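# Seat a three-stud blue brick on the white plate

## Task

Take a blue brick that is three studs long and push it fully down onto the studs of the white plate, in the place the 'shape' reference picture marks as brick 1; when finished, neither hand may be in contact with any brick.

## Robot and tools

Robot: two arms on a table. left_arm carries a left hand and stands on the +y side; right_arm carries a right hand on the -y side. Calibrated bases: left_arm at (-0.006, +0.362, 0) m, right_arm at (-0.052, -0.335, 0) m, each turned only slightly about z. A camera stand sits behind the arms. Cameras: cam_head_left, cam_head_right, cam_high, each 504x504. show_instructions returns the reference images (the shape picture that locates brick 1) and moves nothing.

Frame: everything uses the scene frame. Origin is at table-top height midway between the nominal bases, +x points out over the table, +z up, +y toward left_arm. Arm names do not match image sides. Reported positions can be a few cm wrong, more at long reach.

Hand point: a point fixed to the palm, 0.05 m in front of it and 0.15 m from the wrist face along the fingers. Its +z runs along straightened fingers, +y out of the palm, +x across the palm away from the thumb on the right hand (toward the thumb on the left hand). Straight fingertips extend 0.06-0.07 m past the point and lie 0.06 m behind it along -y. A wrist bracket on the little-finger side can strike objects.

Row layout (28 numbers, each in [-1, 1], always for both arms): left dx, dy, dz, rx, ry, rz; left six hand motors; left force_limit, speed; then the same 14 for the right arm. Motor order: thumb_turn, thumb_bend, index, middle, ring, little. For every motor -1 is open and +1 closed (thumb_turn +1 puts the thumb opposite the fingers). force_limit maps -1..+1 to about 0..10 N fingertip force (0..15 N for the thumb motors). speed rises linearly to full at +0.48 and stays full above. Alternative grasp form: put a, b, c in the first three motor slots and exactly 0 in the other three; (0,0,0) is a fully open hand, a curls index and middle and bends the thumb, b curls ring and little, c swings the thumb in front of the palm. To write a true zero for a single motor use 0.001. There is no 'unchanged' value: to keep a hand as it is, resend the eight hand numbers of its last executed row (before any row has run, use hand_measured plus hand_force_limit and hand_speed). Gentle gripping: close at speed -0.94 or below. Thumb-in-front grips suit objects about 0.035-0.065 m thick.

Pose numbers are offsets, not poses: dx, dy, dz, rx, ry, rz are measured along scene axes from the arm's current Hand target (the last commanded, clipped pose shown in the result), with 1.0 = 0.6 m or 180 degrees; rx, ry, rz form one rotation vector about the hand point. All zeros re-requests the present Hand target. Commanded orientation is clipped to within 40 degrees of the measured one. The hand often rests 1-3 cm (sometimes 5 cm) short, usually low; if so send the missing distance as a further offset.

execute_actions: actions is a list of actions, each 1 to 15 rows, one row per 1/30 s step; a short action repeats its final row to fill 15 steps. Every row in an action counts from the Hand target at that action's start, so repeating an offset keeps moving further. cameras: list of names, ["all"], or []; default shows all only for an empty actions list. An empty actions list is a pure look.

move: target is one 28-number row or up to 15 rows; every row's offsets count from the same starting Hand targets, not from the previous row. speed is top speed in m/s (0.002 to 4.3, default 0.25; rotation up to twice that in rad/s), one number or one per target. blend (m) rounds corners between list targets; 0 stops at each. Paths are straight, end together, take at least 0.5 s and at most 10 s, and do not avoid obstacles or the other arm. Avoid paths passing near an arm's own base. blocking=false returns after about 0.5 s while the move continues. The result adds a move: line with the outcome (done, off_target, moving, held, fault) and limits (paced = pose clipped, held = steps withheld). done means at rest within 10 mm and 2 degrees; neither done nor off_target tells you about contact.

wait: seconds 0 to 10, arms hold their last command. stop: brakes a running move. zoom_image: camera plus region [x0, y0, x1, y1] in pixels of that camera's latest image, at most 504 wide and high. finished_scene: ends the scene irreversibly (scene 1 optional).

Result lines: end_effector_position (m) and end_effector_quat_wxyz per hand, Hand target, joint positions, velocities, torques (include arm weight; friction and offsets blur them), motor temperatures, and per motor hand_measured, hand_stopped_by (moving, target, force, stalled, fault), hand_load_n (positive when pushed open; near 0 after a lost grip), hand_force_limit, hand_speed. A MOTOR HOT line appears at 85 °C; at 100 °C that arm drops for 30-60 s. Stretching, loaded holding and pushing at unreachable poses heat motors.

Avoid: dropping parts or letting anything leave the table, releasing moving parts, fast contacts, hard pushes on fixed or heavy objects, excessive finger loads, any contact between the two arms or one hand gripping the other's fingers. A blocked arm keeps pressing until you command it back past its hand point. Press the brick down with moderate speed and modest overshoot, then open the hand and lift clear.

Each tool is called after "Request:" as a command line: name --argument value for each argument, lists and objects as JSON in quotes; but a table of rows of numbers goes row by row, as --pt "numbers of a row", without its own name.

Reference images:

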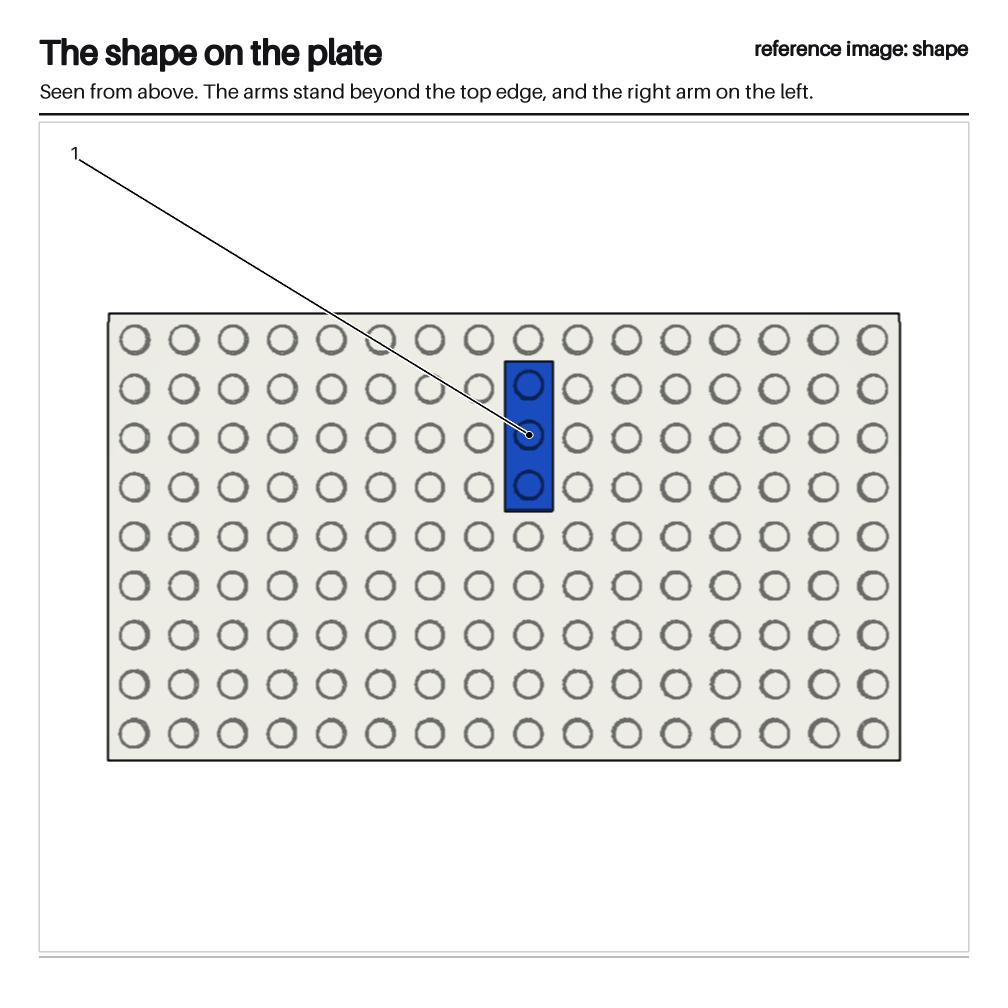

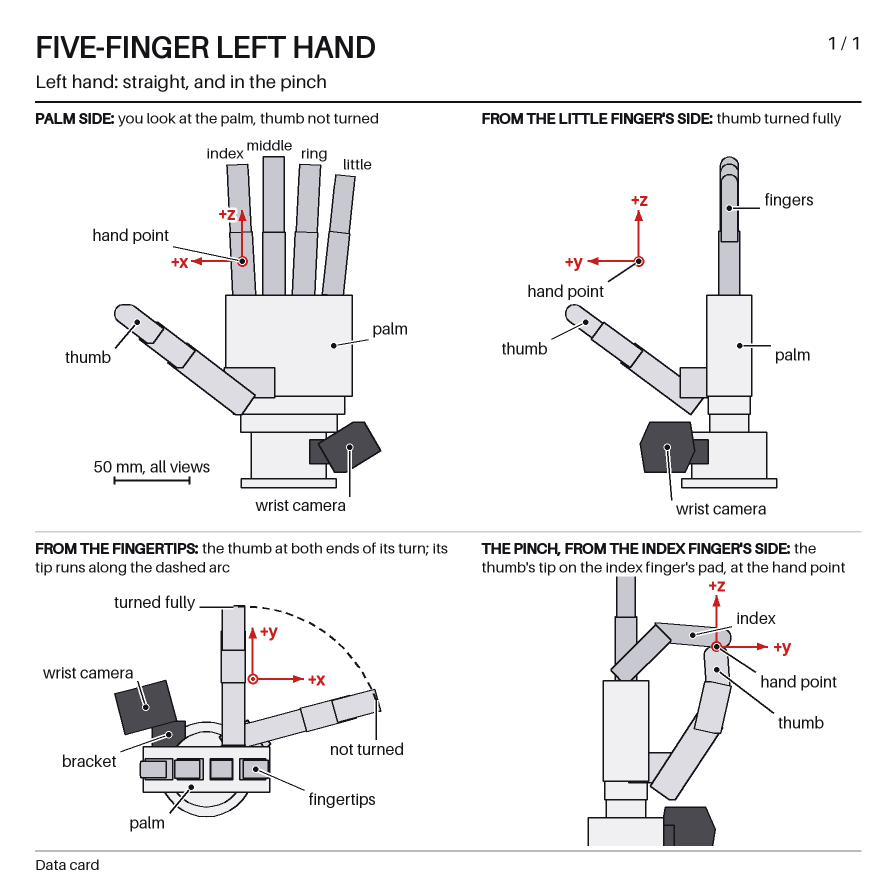

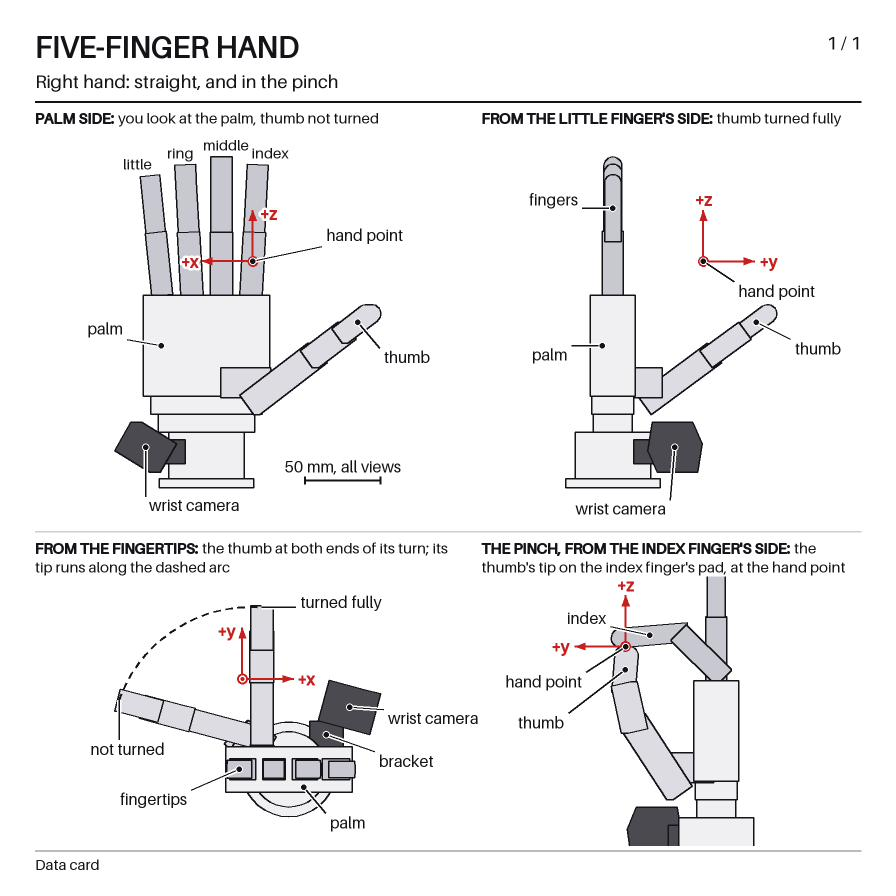

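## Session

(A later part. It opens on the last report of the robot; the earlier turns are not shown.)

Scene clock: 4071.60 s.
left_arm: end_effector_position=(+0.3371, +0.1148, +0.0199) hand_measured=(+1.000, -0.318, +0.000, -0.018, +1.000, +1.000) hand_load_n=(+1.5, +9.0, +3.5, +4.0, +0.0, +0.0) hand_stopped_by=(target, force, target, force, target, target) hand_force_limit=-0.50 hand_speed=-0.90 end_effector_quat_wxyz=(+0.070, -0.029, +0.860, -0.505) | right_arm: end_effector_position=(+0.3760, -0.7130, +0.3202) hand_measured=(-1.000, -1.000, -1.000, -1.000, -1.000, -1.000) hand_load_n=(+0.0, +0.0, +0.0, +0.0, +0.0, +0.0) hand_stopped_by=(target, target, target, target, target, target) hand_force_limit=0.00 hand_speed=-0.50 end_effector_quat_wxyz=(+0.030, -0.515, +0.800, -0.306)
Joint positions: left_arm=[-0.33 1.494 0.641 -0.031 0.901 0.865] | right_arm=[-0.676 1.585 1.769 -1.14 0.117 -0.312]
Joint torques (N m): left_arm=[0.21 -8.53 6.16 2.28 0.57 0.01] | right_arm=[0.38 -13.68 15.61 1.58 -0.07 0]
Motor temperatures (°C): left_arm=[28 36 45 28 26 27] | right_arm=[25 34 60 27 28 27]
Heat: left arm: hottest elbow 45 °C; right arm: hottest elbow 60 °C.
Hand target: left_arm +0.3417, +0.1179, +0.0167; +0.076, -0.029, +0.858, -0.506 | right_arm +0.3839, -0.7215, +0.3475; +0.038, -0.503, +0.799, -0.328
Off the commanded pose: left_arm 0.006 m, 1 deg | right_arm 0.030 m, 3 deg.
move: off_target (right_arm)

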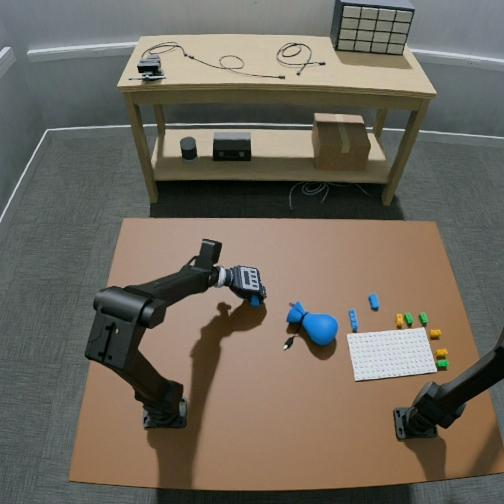

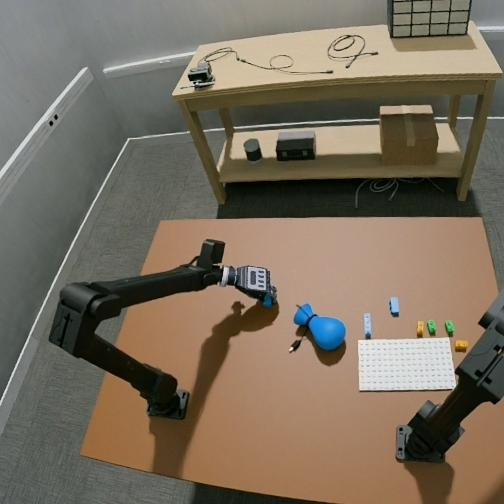

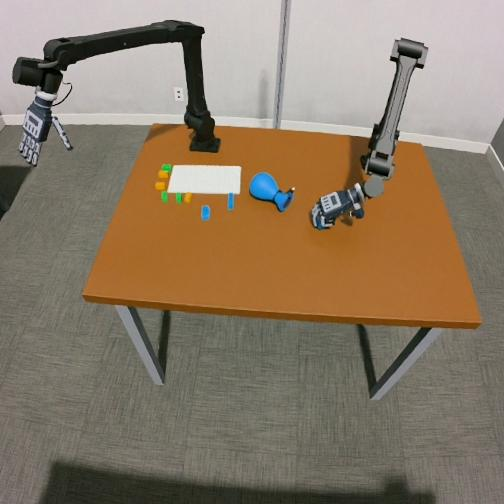

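Request:
move --pt "0 0 -0.005 0 0 0 1 -0.25 0 0.1 1 1 -0.5 -0.9 0 0 0 0 0 0 0 0 0 0 0 0 0 -0.5" --pt "0 0 -0.005 0 0 0 1 -0.6 0 -0.1 1 1 -0.5 -0.7 0 0 0 0 0 0 0 0 0 0 0 0 0 -0.5" --speed 0.05 --cameras '["cam_head_right", "cam_high"]'

Request:
zoom_image --camera "cam_high" --region '[300, 190, 350, 240]'

Request:
zoom_image --camera "cam_head_right" --region '[245, 265, 295, 315]'

Scene clock: 4079.03 s.
left_arm: end_effector_position=(+0.3386, +0.1142, +0.0184) hand_measured=(+1.000, -0.600, +0.000, -0.100, +1.000, +1.000) hand_load_n=(+0.0, +0.0, +0.0, +0.0, +0.0, +0.0) hand_stopped_by=(target, target, target, target, target, target) hand_force_limit=-0.50 hand_speed=-0.70 end_effector_quat_wxyz=(+0.071, -0.028, +0.859, -0.506) | right_arm: end_effector_position=(+0.3760, -0.7130, +0.3202) hand_measured=(-1.000, -1.000, -1.000, -1.000, -1.000, -1.000) hand_load_n=(+0.0, +0.0, +0.0, +0.0, +0.0, +0.0) hand_stopped_by=(target, target, target, target, target, target) hand_force_limit=0.00 hand_speed=-0.50 end_effector_quat_wxyz=(+0.030, -0.515, +0.800, -0.306)
Joint positions: left_arm=[-0.33 1.501 0.641 -0.019 0.902 0.865] | right_arm=[-0.676 1.585 1.769 -1.14 0.117 -0.312]
Joint torques (N m): left_arm=[0.26 -8.47 5.94 2.26 0.53 0.01] | right_arm=[0.62 -13.45 15.82 1.52 -0.02 -0.02]
Motor temperatures (°C): left_arm=[28 35 44 28 26 27] | right_arm=[25 34 60 27 28 27]
Heat: left arm: hottest elbow 44 °C; right arm: hottest elbow 60 °C.
Hand target: left_arm +0.3418, +0.1179, +0.0137; +0.077, -0.029, +0.858, -0.506 | right_arm +0.3839, -0.7215, +0.3475; +0.038, -0.503, +0.799, -0.328
Off the commanded pose: left_arm 0.007 m, 1 deg | right_arm 0.030 m, 3 deg.
move: off_target (right_arm)
Images, in order (width x height): cam_head_right 504x504, cam_high 504x504.

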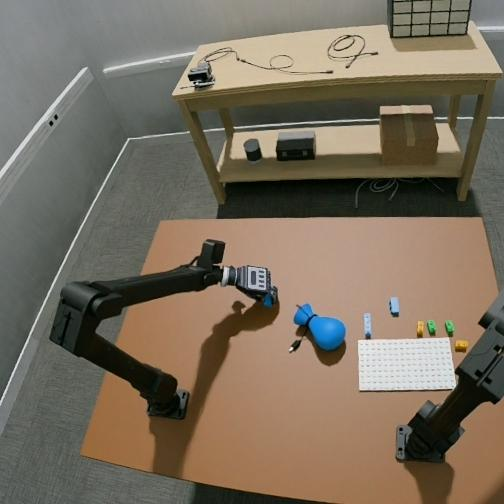

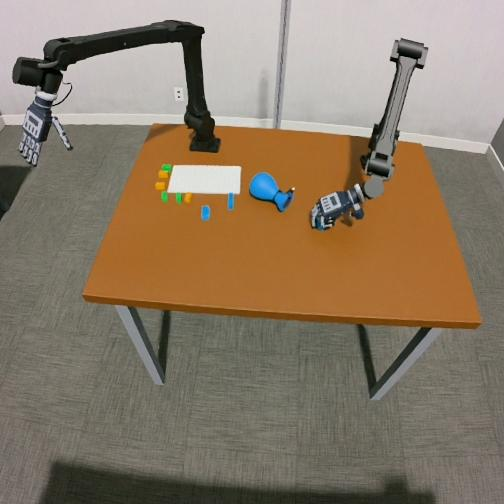

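Scaled by 10.080.

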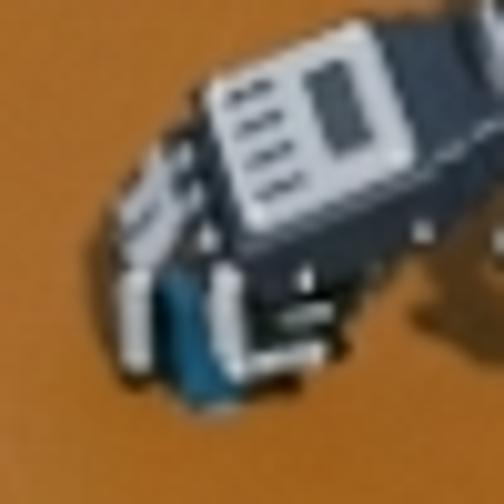

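Scaled by 10.080.

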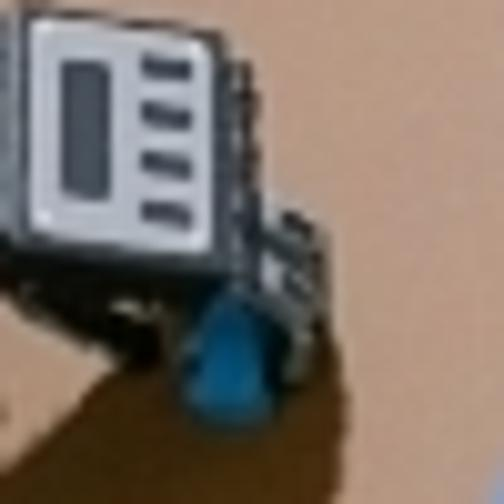

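Request:
move --pt "0 -0.02 0.03 0 0 0 1 -0.7 -0.2 -0.2 1 1 -0.5 -0.5 0 0 0 0 0 0 0 0 0 0 0 0 0 -0.5" --pt "0 -0.02 0.25 0 0 0 1 -0.7 -0.2 -0.2 1 1 -0.5 -0.5 0 0 0 0 0 0 0 0 0 0 0 0 0 -0.5" --pt "-0.1 0.15 0.25 0 0 0 1 -0.7 -0.2 -0.2 1 1 -0.5 -0.5 0 0 0 0 0 0 0 0 0 0 0 0 0 -0.5" --speed '[0.08, 0.15, 0.2]' --cameras '["cam_head_left", "cam_head_right", "cam_high"]'

Scene clock: 4091.43 s.
left_arm: end_effector_position=(+0.2737, +0.2047, +0.1565) hand_measured=(+1.000, -0.700, -0.200, -0.200, +1.000, +1.000) hand_load_n=(+0.0, +0.5, +0.0, +0.0, +0.0, +0.0) hand_stopped_by=(target, target, target, target, target, target) hand_force_limit=-0.50 hand_speed=-0.50 end_effector_quat_wxyz=(+0.069, -0.030, +0.859, -0.506) | right_arm: end_effector_position=(+0.3760, -0.7130, +0.3202) hand_measured=(-1.000, -1.000, -1.000, -1.000, -1.000, -1.000) hand_load_n=(+0.0, +0.0, +0.0, +0.0, +0.0, -0.5) hand_stopped_by=(target, target, target, target, target, target) hand_force_limit=0.00 hand_speed=-0.50 end_effector_quat_wxyz=(+0.030, -0.515, +0.800, -0.306)
Joint positions: left_arm=[-0.085 1.042 0.727 -0.873 1.029 1.232] | right_arm=[-0.676 1.585 1.769 -1.14 0.117 -0.312]
Joint torques (N m): left_arm=[0.38 -4.13 9.88 0.47 0.75 0.05] | right_arm=[0.32 -13.8 15.71 1.47 -0.02 -0.02]
Motor temperatures (°C): left_arm=[28 35 44 28 26 27] | right_arm=[25 34 60 27 28 27]
Heat: left arm: hottest elbow 44 °C; right arm: hottest elbow 60 °C.
Hand target: left_arm +0.2818, +0.2079, +0.1637; +0.077, -0.029, +0.858, -0.506 | right_arm +0.3839, -0.7215, +0.3475; +0.038, -0.503, +0.799, -0.328
Off the commanded pose: left_arm 0.011 m, 1 deg | right_arm 0.030 m, 3 deg.
move: off_target (left_arm, right_arm)

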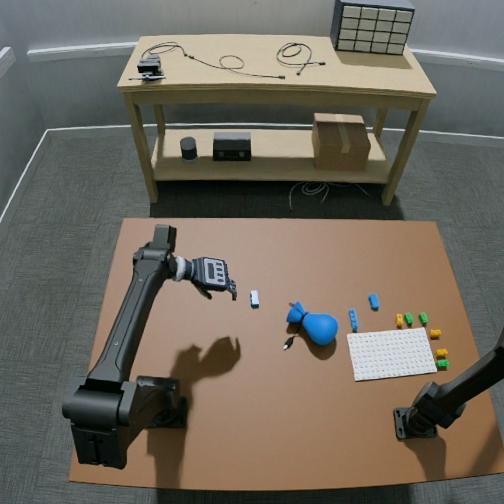

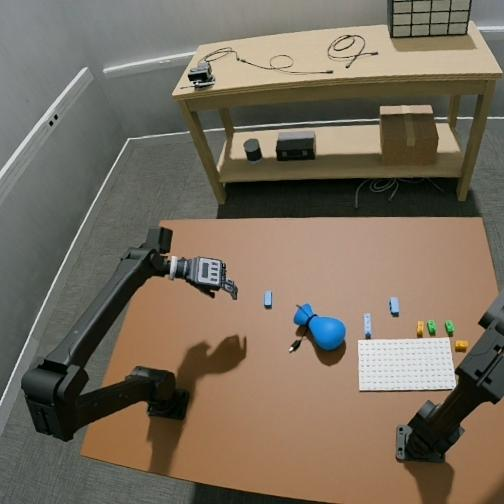

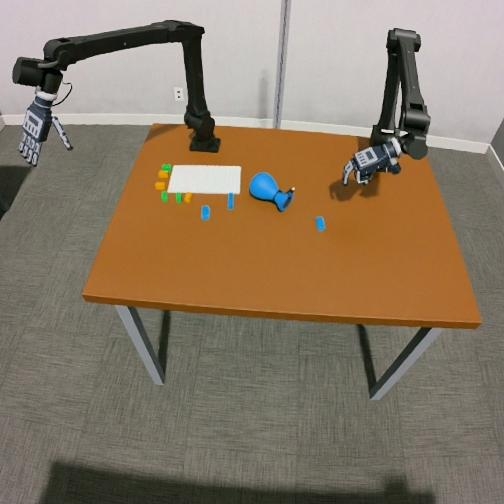

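Request:
zoom_image --camera "cam_head_left" --region '[240, 280, 270, 315]'

Request:
zoom_image --camera "cam_head_right" --region '[253, 283, 283, 313]'

Request:
zoom_image --camera "cam_high" --region '[305, 208, 335, 238]'

Request:
zoom_image --camera "cam_high" --region '[190, 185, 245, 225]'

Scaled by 14.400.

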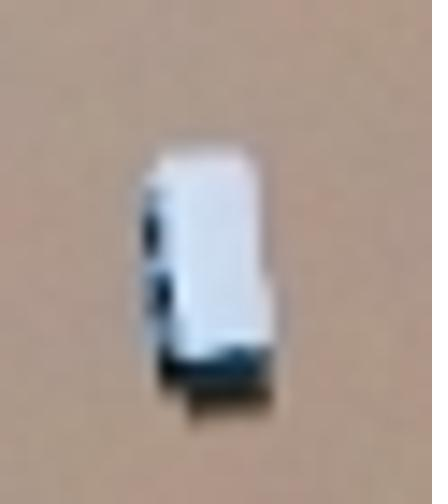

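Scaled by 16.800.

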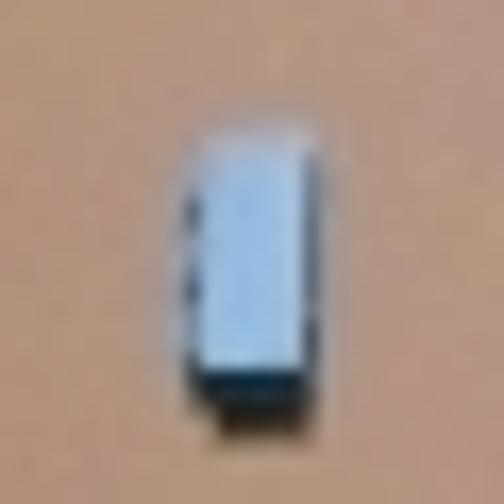

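Scaled by 16.800.

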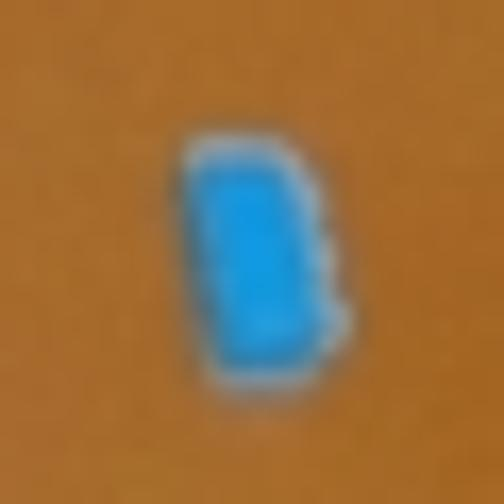

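Scaled by 9.164.

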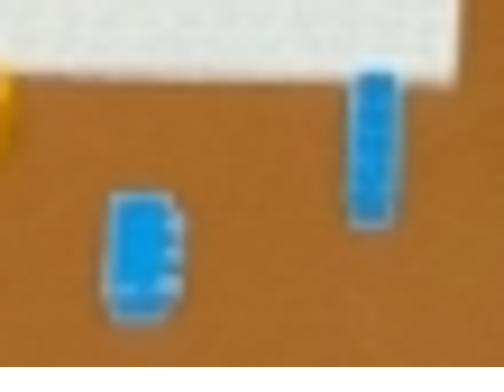

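Request:
move --pt "0.0 -0.05 0 0 0 0.25 1 -0.72 1 -0.4 1 1 -0.5 -0.3 0 0 0 0 0 0 0 0 0 0 0 0 0 -0.5" --pt "0.05 -0.18 -0.03 0 0 0.5 1 -0.72 1 -0.4 1 1 -0.5 -0.3 0 0 0 0 0 0 0 0 0 0 0 0 0 -0.5" --speed 0.25 --blend '[0.03, 0]' --cameras '["cam_head_left", "cam_head_right", "cam_high"]'

Scene clock: 4139.80 s.
left_arm: end_effector_position=(+0.3028, +0.1207, +0.1237) hand_measured=(+1.000, -0.720, +1.000, -0.400, +1.000, +1.000) hand_load_n=(+0.0, +0.0, +0.5, +0.0, +0.0, +0.0) hand_stopped_by=(target, target, target, target, target, target) hand_force_limit=-0.50 hand_speed=-0.30 end_effector_quat_wxyz=(-0.417, +0.624, -0.596, +0.285) | right_arm: end_effector_position=(+0.3760, -0.7130, +0.3202) hand_measured=(-1.000, -1.000, -1.000, -1.000, -1.000, -1.000) hand_load_n=(+0.0, +0.0, +0.0, +0.0, +0.0, +0.0) hand_stopped_by=(target, target, target, target, target, target) hand_force_limit=0.00 hand_speed=-0.50 end_effector_quat_wxyz=(+0.030, -0.515, +0.800, -0.306)
Joint positions: left_arm=[-1.007 1.113 0.67 -0.534 -0.939 -0.711] | right_arm=[-0.676 1.585 1.769 -1.14 0.117 -0.312]
Joint torques (N m): left_arm=[-1.9 -4.72 12.25 0.76 -0.59 -0.14] | right_arm=[0.15 -14.1 15.6 1.47 -0.04 -0.02]
Motor temperatures (°C): left_arm=[28 34 46 28 27 27] | right_arm=[25 34 60 27 28 27]
Heat: left arm: hottest elbow 46 °C; right arm: hottest elbow 60 °C.
Hand target: left_arm +0.3118, +0.0999, +0.1458; -0.412, +0.627, -0.587, +0.304 | right_arm +0.3839, -0.7215, +0.3475; +0.038, -0.503, +0.799, -0.328
Off the commanded pose: left_arm 0.032 m, 3 deg | right_arm 0.030 m, 3 deg.
move: off_target (left_arm, right_arm)

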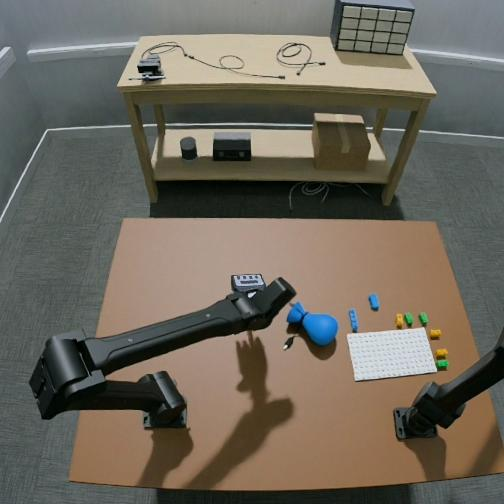

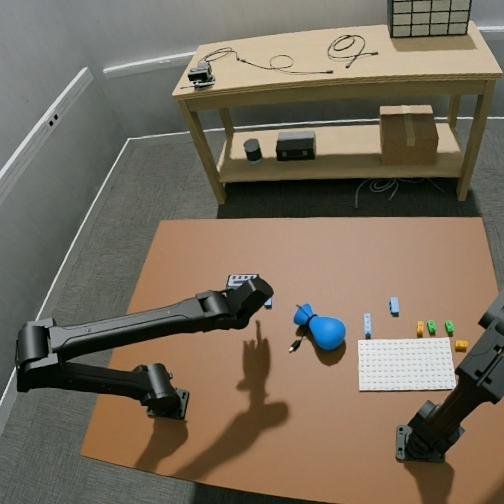

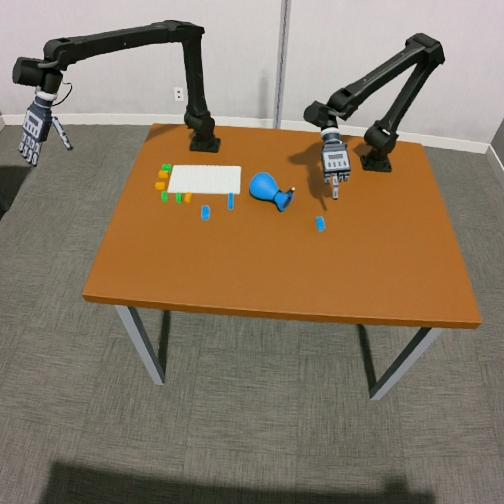

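Request:
move --target '[0.073, -0.005, -0.12, 0, 0, -0.007, 1, -0.72, 1, -0.4, 1, 1, -0.5, -0.3, 0,0,0,0,0,0, 0,0,0,0,0,0, 0,-0.5]' --speed 0.15 --cameras '["cam_head_left", "cam_head_right", "cam_high"]'

Request:
zoom_image --camera "cam_high" --region '[300, 180, 350, 230]'

Request:
zoom_image --camera "cam_head_right" --region '[245, 265, 295, 315]'

Request:
zoom_image --camera "cam_head_left" --region '[230, 265, 280, 315]'

Scene clock: 4155.20 s.
left_arm: end_effector_position=(+0.3508, +0.0946, +0.0756) hand_measured=(+1.000, -0.720, +1.000, -0.400, +1.000, +1.000) hand_load_n=(+0.0, +0.0, +0.0, +0.0, +0.0, +0.0) hand_stopped_by=(target, target, target, target, target, target) hand_force_limit=-0.50 hand_speed=-0.30 end_effector_quat_wxyz=(-0.406, +0.621, -0.595, +0.309) | right_arm: end_effector_position=(+0.3760, -0.7130, +0.3202) hand_measured=(-1.000, -1.000, -1.000, -1.000, -1.000, -1.000) hand_load_n=(+0.0, +0.0, +0.0, +0.0, +0.0, +0.0) hand_stopped_by=(target, target, target, target, target, target) hand_force_limit=0.00 hand_speed=-0.50 end_effector_quat_wxyz=(+0.030, -0.515, +0.800, -0.306)
Joint positions: left_arm=[-0.925 1.311 0.648 -0.166 -0.863 -0.577] | right_arm=[-0.676 1.585 1.769 -1.14 0.117 -0.312]
Joint torques (N m): left_arm=[0.38 -7.12 7.25 2.3 -0.32 0.05] | right_arm=[0.21 -13.51 15.68 1.48 0.01 -0.01]
Motor temperatures (°C): left_arm=[28 33 46 28 27 27] | right_arm=[25 34 60 27 28 27]
Heat: left arm: hottest elbow 46 °C; right arm: hottest elbow 60 °C.
Hand target: left_arm +0.3556, +0.0969, +0.0738; -0.409, +0.621, -0.594, +0.308 | right_arm +0.3839, -0.7215, +0.3475; +0.038, -0.503, +0.799, -0.328
Off the commanded pose: left_arm 0.006 m, 0 deg | right_arm 0.030 m, 3 deg.
move: off_target (right_arm)

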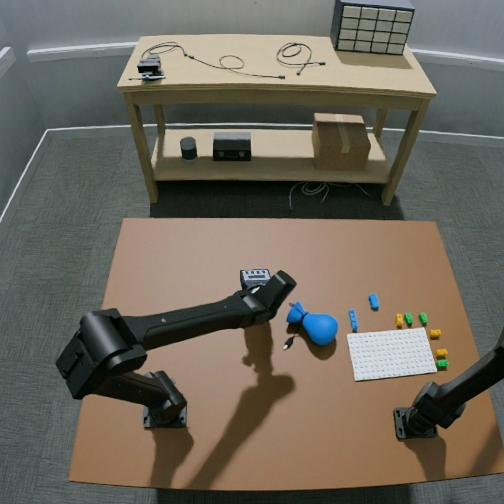

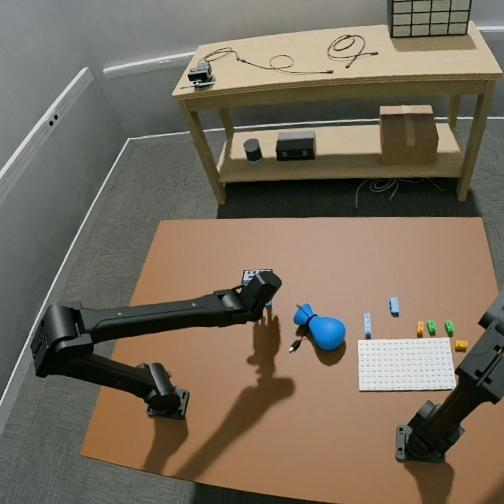

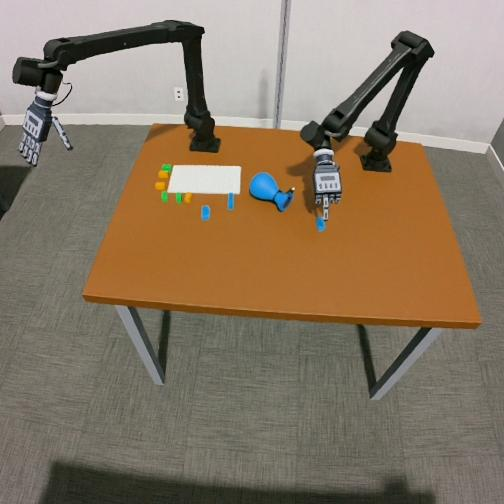

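Scaled by 10.080.

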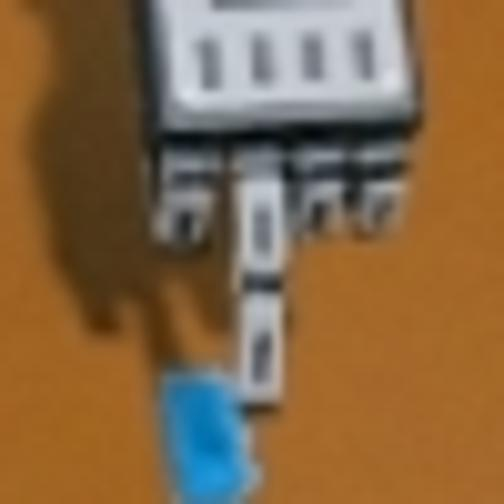

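Scaled by 10.080.

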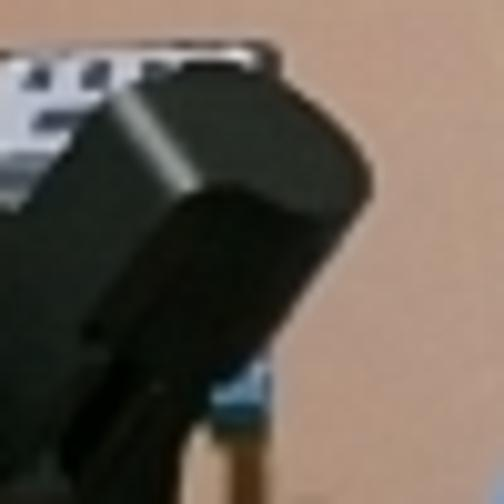

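Scaled by 10.080.

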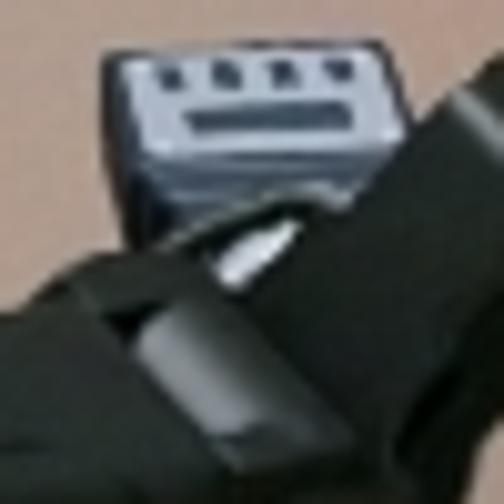

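Request:
move --target '[0.003, 0.007, -0.055, 0, 0, 0, 1, -0.72, 1, -0.4, 1, 1, -0.5, -0.3, 0,0,0,0,0,0, 0,0,0,0,0,0, 0,-0.5]' --speed 0.1 --cameras '["cam_head_left", "cam_head_right", "cam_high"]'

Request:
zoom_image --camera "cam_high" --region '[300, 190, 350, 240]'

Request:
zoom_image --camera "cam_head_right" --region '[245, 265, 295, 315]'

Request:
zoom_image --camera "cam_head_left" --region '[230, 265, 280, 315]'

Scene clock: 4167.13 s.
left_arm: end_effector_position=(+0.3528, +0.0983, +0.0432) hand_measured=(+1.000, -0.720, +1.000, -0.400, +1.000, +1.000) hand_load_n=(+0.0, +0.0, +0.0, +0.0, +0.0, +0.0) hand_stopped_by=(target, target, target, target, target, target) hand_force_limit=-0.50 hand_speed=-0.30 end_effector_quat_wxyz=(-0.406, +0.621, -0.595, +0.309) | right_arm: end_effector_position=(+0.3760, -0.7130, +0.3202) hand_measured=(-1.000, -1.000, -1.000, -1.000, -1.000, -1.000) hand_load_n=(+0.0, +0.0, +0.0, +0.0, -0.5, +0.0) hand_stopped_by=(target, target, target, target, target, target) hand_force_limit=0.00 hand_speed=-0.50 end_effector_quat_wxyz=(+0.030, -0.515, +0.800, -0.306)
Joint positions: left_arm=[-0.913 1.384 0.601 -0.034 -0.855 -0.564] | right_arm=[-0.676 1.585 1.769 -1.14 0.117 -0.312]
Joint torques (N m): left_arm=[0.38 -7.36 6.64 2.3 -0.31 0.07] | right_arm=[0.32 -13.8 15.72 1.51 -0.04 -0.02]
Motor temperatures (°C): left_arm=[28 33 46 28 27 27] | right_arm=[25 34 60 27 28 27]
Heat: left arm: hottest elbow 46 °C; right arm: hottest elbow 60 °C.
Hand target: left_arm +0.3572, +0.1012, +0.0406; -0.409, +0.621, -0.594, +0.308 | right_arm +0.3839, -0.7215, +0.3475; +0.038, -0.503, +0.799, -0.328
Off the commanded pose: left_arm 0.006 m, 0 deg | right_arm 0.030 m, 3 deg.
move: off_target (right_arm)

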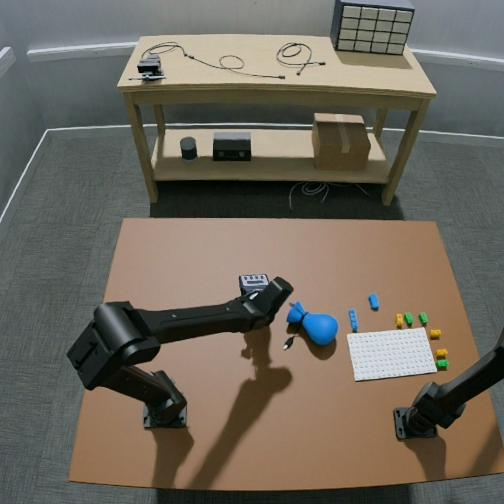

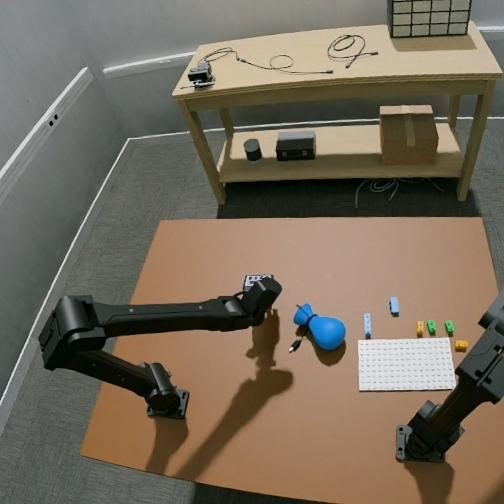

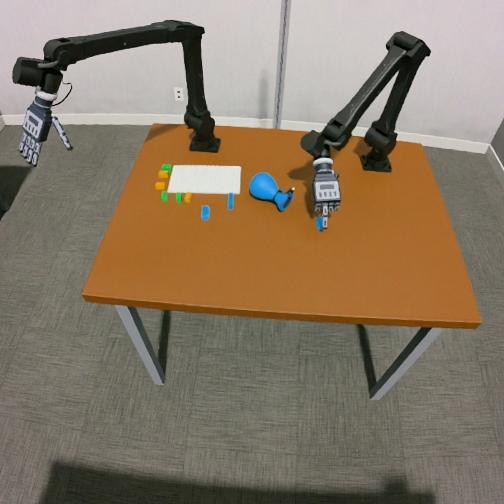

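Scaled by 10.080.

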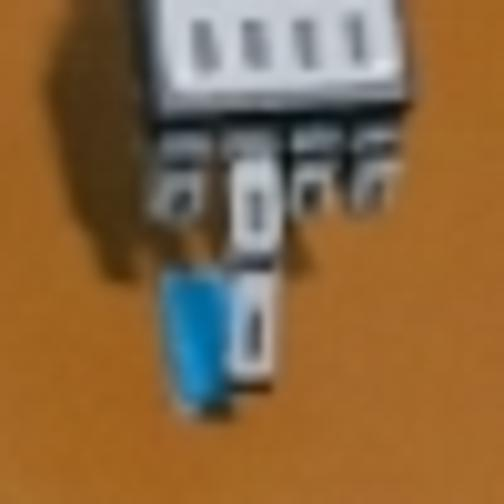

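Scaled by 10.080.

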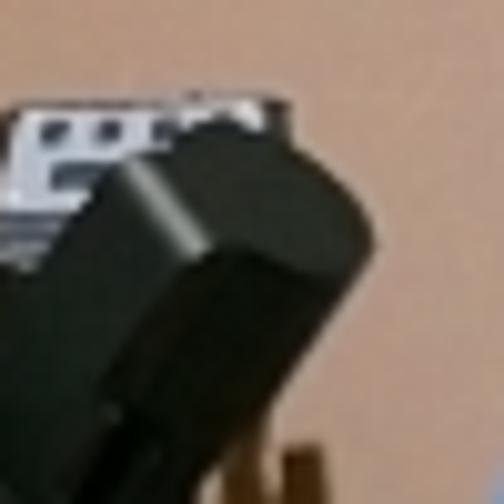

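Scaled by 10.080.

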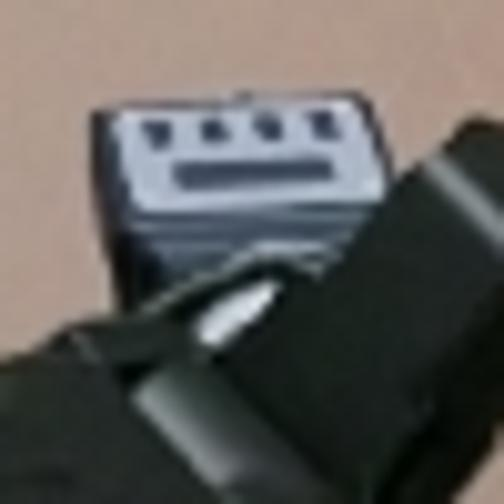

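Request:
move --target '[0.010, -0.010, -0.010, 0, 0, 0, 1, -0.72, 1, -0.4, 1, 1, -0.5, -0.3, 0,0,0,0,0,0, 0,0,0,0,0,0, 0,-0.5]' --speed 0.08 --cameras '["cam_high"]'

Request:
zoom_image --camera "cam_high" --region '[305, 205, 345, 245]'

Scene clock: 4188.97 s.
left_arm: end_effector_position=(+0.3541, +0.0977, +0.0315) hand_measured=(+1.000, -0.720, +1.000, -0.400, +1.000, +1.000) hand_load_n=(+0.0, +0.5, +0.0, +0.0, +0.0, +0.0) hand_stopped_by=(target, target, target, target, target, target) hand_force_limit=-0.50 hand_speed=-0.30 end_effector_quat_wxyz=(-0.407, +0.620, -0.599, +0.303) | right_arm: end_effector_position=(+0.3760, -0.7130, +0.3202) hand_measured=(-1.000, -1.000, -1.000, -1.000, -1.000, -1.000) hand_load_n=(+0.0, +0.0, +0.0, +0.0, +0.0, +0.0) hand_stopped_by=(target, target, target, target, target, target) hand_force_limit=0.00 hand_speed=-0.50 end_effector_quat_wxyz=(+0.030, -0.515, +0.800, -0.306)
Joint positions: left_arm=[-0.911 1.42 0.601 -0.01 -0.854 -0.561] | right_arm=[-0.676 1.585 1.769 -1.14 0.117 -0.312]
Joint torques (N m): left_arm=[0.38 -7.65 7.51 2.28 -0.32 0.06] | right_arm=[0.21 -13.39 15.64 1.43 -0.01 -0.01]
Motor temperatures (°C): left_arm=[28 33 45 28 27 27] | right_arm=[25 34 60 27 28 27]
Heat: left arm: hottest elbow 45 °C; right arm: hottest elbow 60 °C.
Hand target: left_arm +0.3633, +0.0952, +0.0346; -0.409, +0.621, -0.594, +0.308 | right_arm +0.3839, -0.7215, +0.3475; +0.038, -0.503, +0.799, -0.328
Off the commanded pose: left_arm 0.010 m, 1 deg | right_arm 0.030 m, 3 deg.
move: off_target (right_arm)
Images, in order (width x height): cam_high 504x504.

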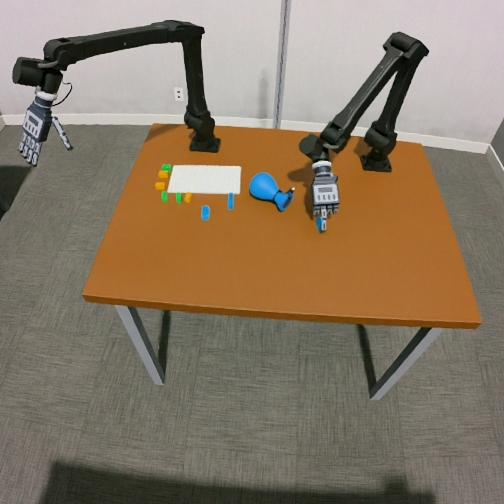

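Scaled by 12.600.

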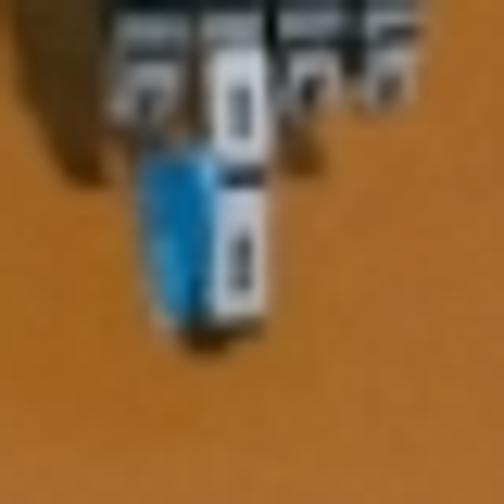

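Request:
move --pt "0.003 -0.015 0.05 0 0 0 1 -0.72 1 -0.4 1 1 -0.5 -0.3 0 0 0 0 0 0 0 0 0 0 0 0 0 -0.5" --pt "0.003 -0.0105 0.02 0 0 0 1 -0.72 1 -0.4 1 1 -0.5 -0.3 0 0 0 0 0 0 0 0 0 0 0 0 0 -0.5" --speed 0.08 --cameras '["cam_high"]'

Request:
zoom_image --camera "cam_high" --region '[305, 205, 345, 245]'

Scene clock: 4198.60 s.
left_arm: end_effector_position=(+0.3548, +0.0978, +0.0396) hand_measured=(+1.000, -0.720, +1.000, -0.400, +1.000, +1.000) hand_load_n=(+0.0, +0.5, +0.0, +0.0, +0.0, +0.0) hand_stopped_by=(target, target, target, target, target, target) hand_force_limit=-0.50 hand_speed=-0.30 end_effector_quat_wxyz=(-0.409, +0.619, -0.602, +0.296) | right_arm: end_effector_position=(+0.3760, -0.7130, +0.3202) hand_measured=(-1.000, -1.000, -1.000, -1.000, -1.000, -1.000) hand_load_n=(+0.0, +0.0, +0.0, +0.0, +0.0, +0.0) hand_stopped_by=(target, target, target, target, target, target) hand_force_limit=0.00 hand_speed=-0.50 end_effector_quat_wxyz=(+0.030, -0.515, +0.800, -0.306)
Joint positions: left_arm=[-0.911 1.404 0.621 -0.062 -0.857 -0.561] | right_arm=[-0.676 1.585 1.769 -1.14 0.117 -0.312]
Joint torques (N m): left_arm=[-0.32 -7.59 8.34 2.36 -0.39 -0.02] | right_arm=[0.5 -13.68 15.8 1.5 -0.02 -0.01]
Motor temperatures (°C): left_arm=[28 33 45 28 27 27] | right_arm=[25 34 60 27 28 27]
Heat: left arm: hottest elbow 45 °C; right arm: hottest elbow 60 °C.
Hand target: left_arm +0.3650, +0.0889, +0.0466; -0.409, +0.621, -0.594, +0.308 | right_arm +0.3839, -0.7215, +0.3475; +0.038, -0.503, +0.799, -0.328
Off the commanded pose: left_arm 0.015 m, 2 deg | right_arm 0.030 m, 3 deg.
move: off_target (left_arm, right_arm)
Images, in order (width x height): cam_high 504x504.

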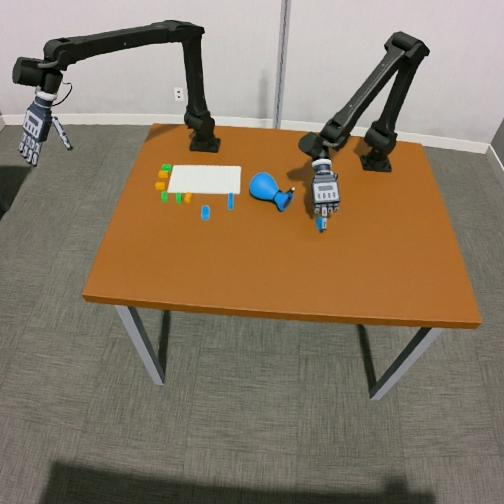

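Scaled by 12.600.

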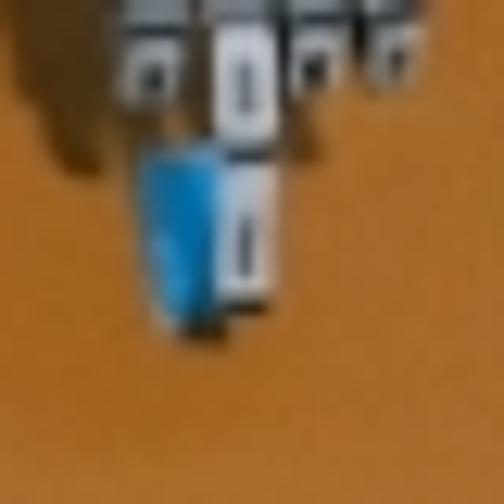

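Request:
move --target '[0.003, -0.02, 0.0, 0, 0, 0, 1, -0.72, 1, -0.4, 1, 1, -0.5, -0.3, 0,0,0,0,0,0, 0,0,0,0,0,0, 0,-0.5]' --speed 0.08

Scene clock: 4202.50 s.
left_arm: end_effector_position=(+0.3540, +0.1004, +0.0312) hand_measured=(+1.000, -0.720, +1.000, -0.400, +1.000, +1.000) hand_load_n=(+0.0, +0.0, +0.0, +0.0, +0.0, +0.0) hand_stopped_by=(target, target, target, target, target, target) hand_force_limit=-0.50 hand_speed=-0.30 end_effector_quat_wxyz=(-0.413, +0.618, -0.604, +0.287) | right_arm: end_effector_position=(+0.3760, -0.7130, +0.3202) hand_measured=(-1.000, -1.000, -1.000, -1.000, -1.000, -1.000) hand_load_n=(+0.0, +0.0, +0.0, +0.0, +0.5, +0.0) hand_stopped_by=(target, target, target, target, target, target) hand_force_limit=0.00 hand_speed=-0.50 end_effector_quat_wxyz=(+0.030, -0.515, +0.800, -0.306)
Joint positions: left_arm=[-0.912 1.426 0.621 -0.062 -0.865 -0.565] | right_arm=[-0.676 1.585 1.769 -1.14 0.117 -0.312]
Joint torques (N m): left_arm=[-1.85 -7.77 10.21 1.4 -0.52 -0.15] | right_arm=[0.44 -13.57 15.51 1.51 -0.02 -0.04]
Motor temperatures (°C): left_arm=[28 33 45 28 27 27] | right_arm=[25 34 60 27 28 27]
Heat: left arm: hottest elbow 45 °C; right arm: hottest elbow 60 °C.
Hand target: left_arm +0.3669, +0.0770, +0.0466; -0.409, +0.621, -0.594, +0.308 | right_arm +0.3839, -0.7215, +0.3475; +0.038, -0.503, +0.799, -0.328
Off the commanded pose: left_arm 0.031 m, 3 deg | right_arm 0.030 m, 3 deg.
move: off_target (left_arm, right_arm)

Request:
move --pt "0.003 -0.04 0.09 0 0 0 1 -0.72 1 -0.4 1 1 -0.5 -0.3 0 0 0 0 0 0 0 0 0 0 0 0 0 -0.5" --pt "0.0 0.028 0.08 0 0 0 1 -0.72 1 -0.4 1 1 -0.5 -0.3 0 0 0 0 0 0 0 0 0 0 0 0 0 -0.5" --pt "0.0 0.028 -0.02 0 0 0 1 -0.72 1 -0.4 1 1 -0.5 -0.3 0 0 0 0 0 0 0 0 0 0 0 0 0 -0.5" --speed 0.1 --cameras '["cam_high"]'

Request:
zoom_image --camera "cam_high" --region '[305, 205, 345, 245]'

Scene clock: 4215.10 s.
left_arm: end_effector_position=(+0.3629, +0.0917, +0.0369) hand_measured=(+1.000, -0.720, +1.000, -0.400, +1.000, +1.000) hand_load_n=(+0.0, +0.0, +0.0, +0.0, +0.0, +0.0) hand_stopped_by=(target, target, target, target, target, target) hand_force_limit=-0.50 hand_speed=-0.30 end_effector_quat_wxyz=(-0.407, +0.621, -0.595, +0.308) | right_arm: end_effector_position=(+0.3760, -0.7130, +0.3202) hand_measured=(-1.000, -1.000, -1.000, -1.000, -1.000, -1.000) hand_load_n=(+0.0, +0.0, -0.5, +0.0, +0.0, +0.0) hand_stopped_by=(target, target, target, target, target, target) hand_force_limit=0.00 hand_speed=-0.50 end_effector_quat_wxyz=(+0.030, -0.515, +0.800, -0.306)
Joint positions: left_arm=[-0.904 1.431 0.625 -0.006 -0.85 -0.556] | right_arm=[-0.676 1.585 1.769 -1.14 0.117 -0.312]
Joint torques (N m): left_arm=[0.15 -8 6.53 2.3 -0.32 0.06] | right_arm=[0.09 -13.16 15.75 1.52 -0.03 -0.01]
Motor temperatures (°C): left_arm=[28 33 46 28 27 27] | right_arm=[25 34 60 27 28 27]
Heat: left arm: hottest elbow 46 °C; right arm: hottest elbow 60 °C.
Hand target: left_arm +0.3668, +0.0937, +0.0346; -0.409, +0.621, -0.594, +0.308 | right_arm +0.3839, -0.7215, +0.3475; +0.038, -0.503, +0.799, -0.328
Off the commanded pose: left_arm 0.005 m, 0 deg | right_arm 0.030 m, 3 deg.
move: off_target (right_arm)
Images, in order (width x height): cam_high 504x504.

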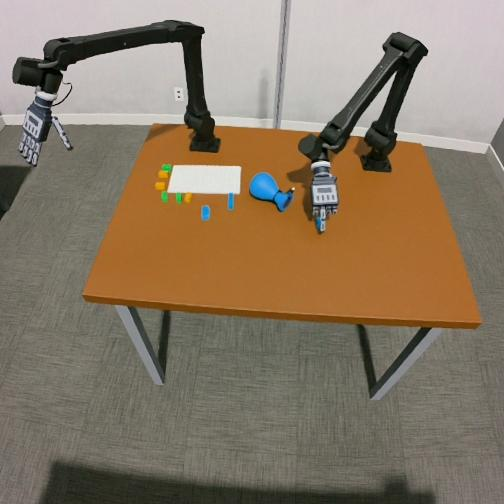

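Scaled by 12.600.

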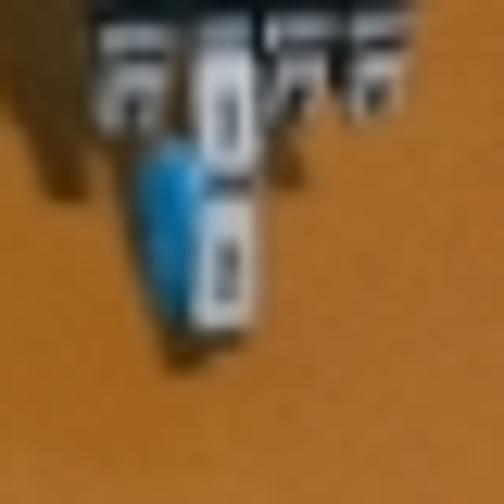

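Request:
move --pt "-0.045 0.003 0.07 0 0 0 1 -0.72 1 -0.4 1 1 -0.5 -0.3 0 0 0 0 0 0 0 0 0 0 0 0 0 -0.5" --pt "-0.007 0.003 0.05 0 0 0 1 -0.72 1 -0.4 1 1 -0.5 -0.3 0 0 0 0 0 0 0 0 0 0 0 0 0 -0.5" --pt "-0.007 0.003 -0.01 0 0 0 1 -0.72 1 -0.4 1 1 -0.5 -0.3 0 0 0 0 0 0 0 0 0 0 0 0 0 -0.5" --speed 0.1 --cameras '["cam_high"]'

Request:
zoom_image --camera "cam_high" --region '[305, 205, 345, 245]'

Scene clock: 4224.73 s.
left_arm: end_effector_position=(+0.3586, +0.0935, +0.0307) hand_measured=(+1.000, -0.720, +1.000, -0.400, +1.000, +1.000) hand_load_n=(+0.0, +0.0, +0.0, +0.0, +0.0, +0.0) hand_stopped_by=(target, target, target, target, target, target) hand_force_limit=-0.50 hand_speed=-0.30 end_effector_quat_wxyz=(-0.407, +0.621, -0.595, +0.308) | right_arm: end_effector_position=(+0.3760, -0.7130, +0.3202) hand_measured=(-1.000, -1.000, -1.000, -1.000, -1.000, -1.000) hand_load_n=(+0.0, +0.0, +0.0, +0.0, +0.0, +0.0) hand_stopped_by=(target, target, target, target, target, target) hand_force_limit=0.00 hand_speed=-0.50 end_effector_quat_wxyz=(+0.030, -0.515, +0.800, -0.306)
Joint positions: left_arm=[-0.91 1.437 0.608 0.011 -0.854 -0.562] | right_arm=[-0.676 1.585 1.769 -1.14 0.117 -0.312]
Joint torques (N m): left_arm=[0.15 -7.94 6.45 2.29 -0.32 0.06] | right_arm=[0.26 -13.68 15.72 1.55 0 -0.01]
Motor temperatures (°C): left_arm=[28 33 45 28 27 27] | right_arm=[25 34 60 27 28 27]
Heat: left arm: hottest elbow 45 °C; right arm: hottest elbow 60 °C.
Hand target: left_arm +0.3627, +0.0955, +0.0286; -0.409, +0.621, -0.594, +0.308 | right_arm +0.3839, -0.7215, +0.3475; +0.038, -0.503, +0.799, -0.328
Off the commanded pose: left_arm 0.005 m, 0 deg | right_arm 0.030 m, 3 deg.
move: off_target (right_arm)
Images, in order (width x height): cam_high 504x504.

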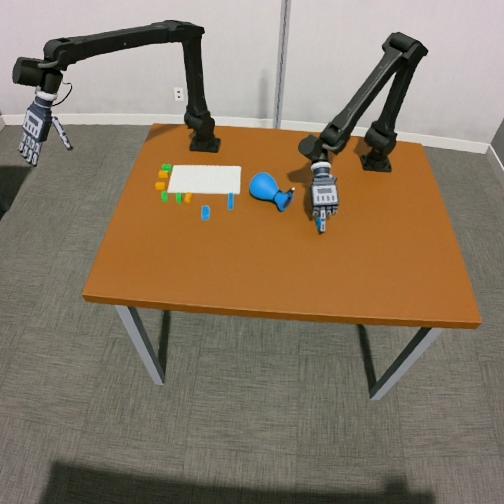

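Scaled by 12.600.

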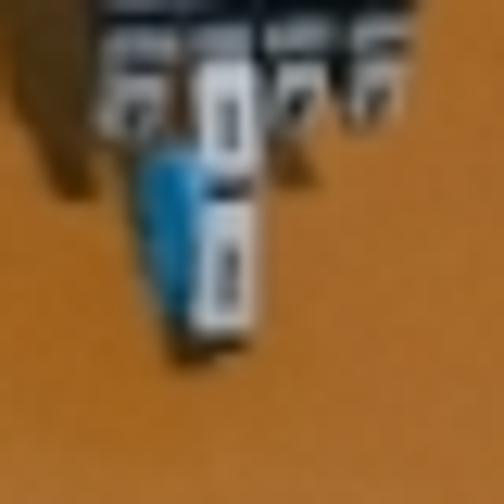

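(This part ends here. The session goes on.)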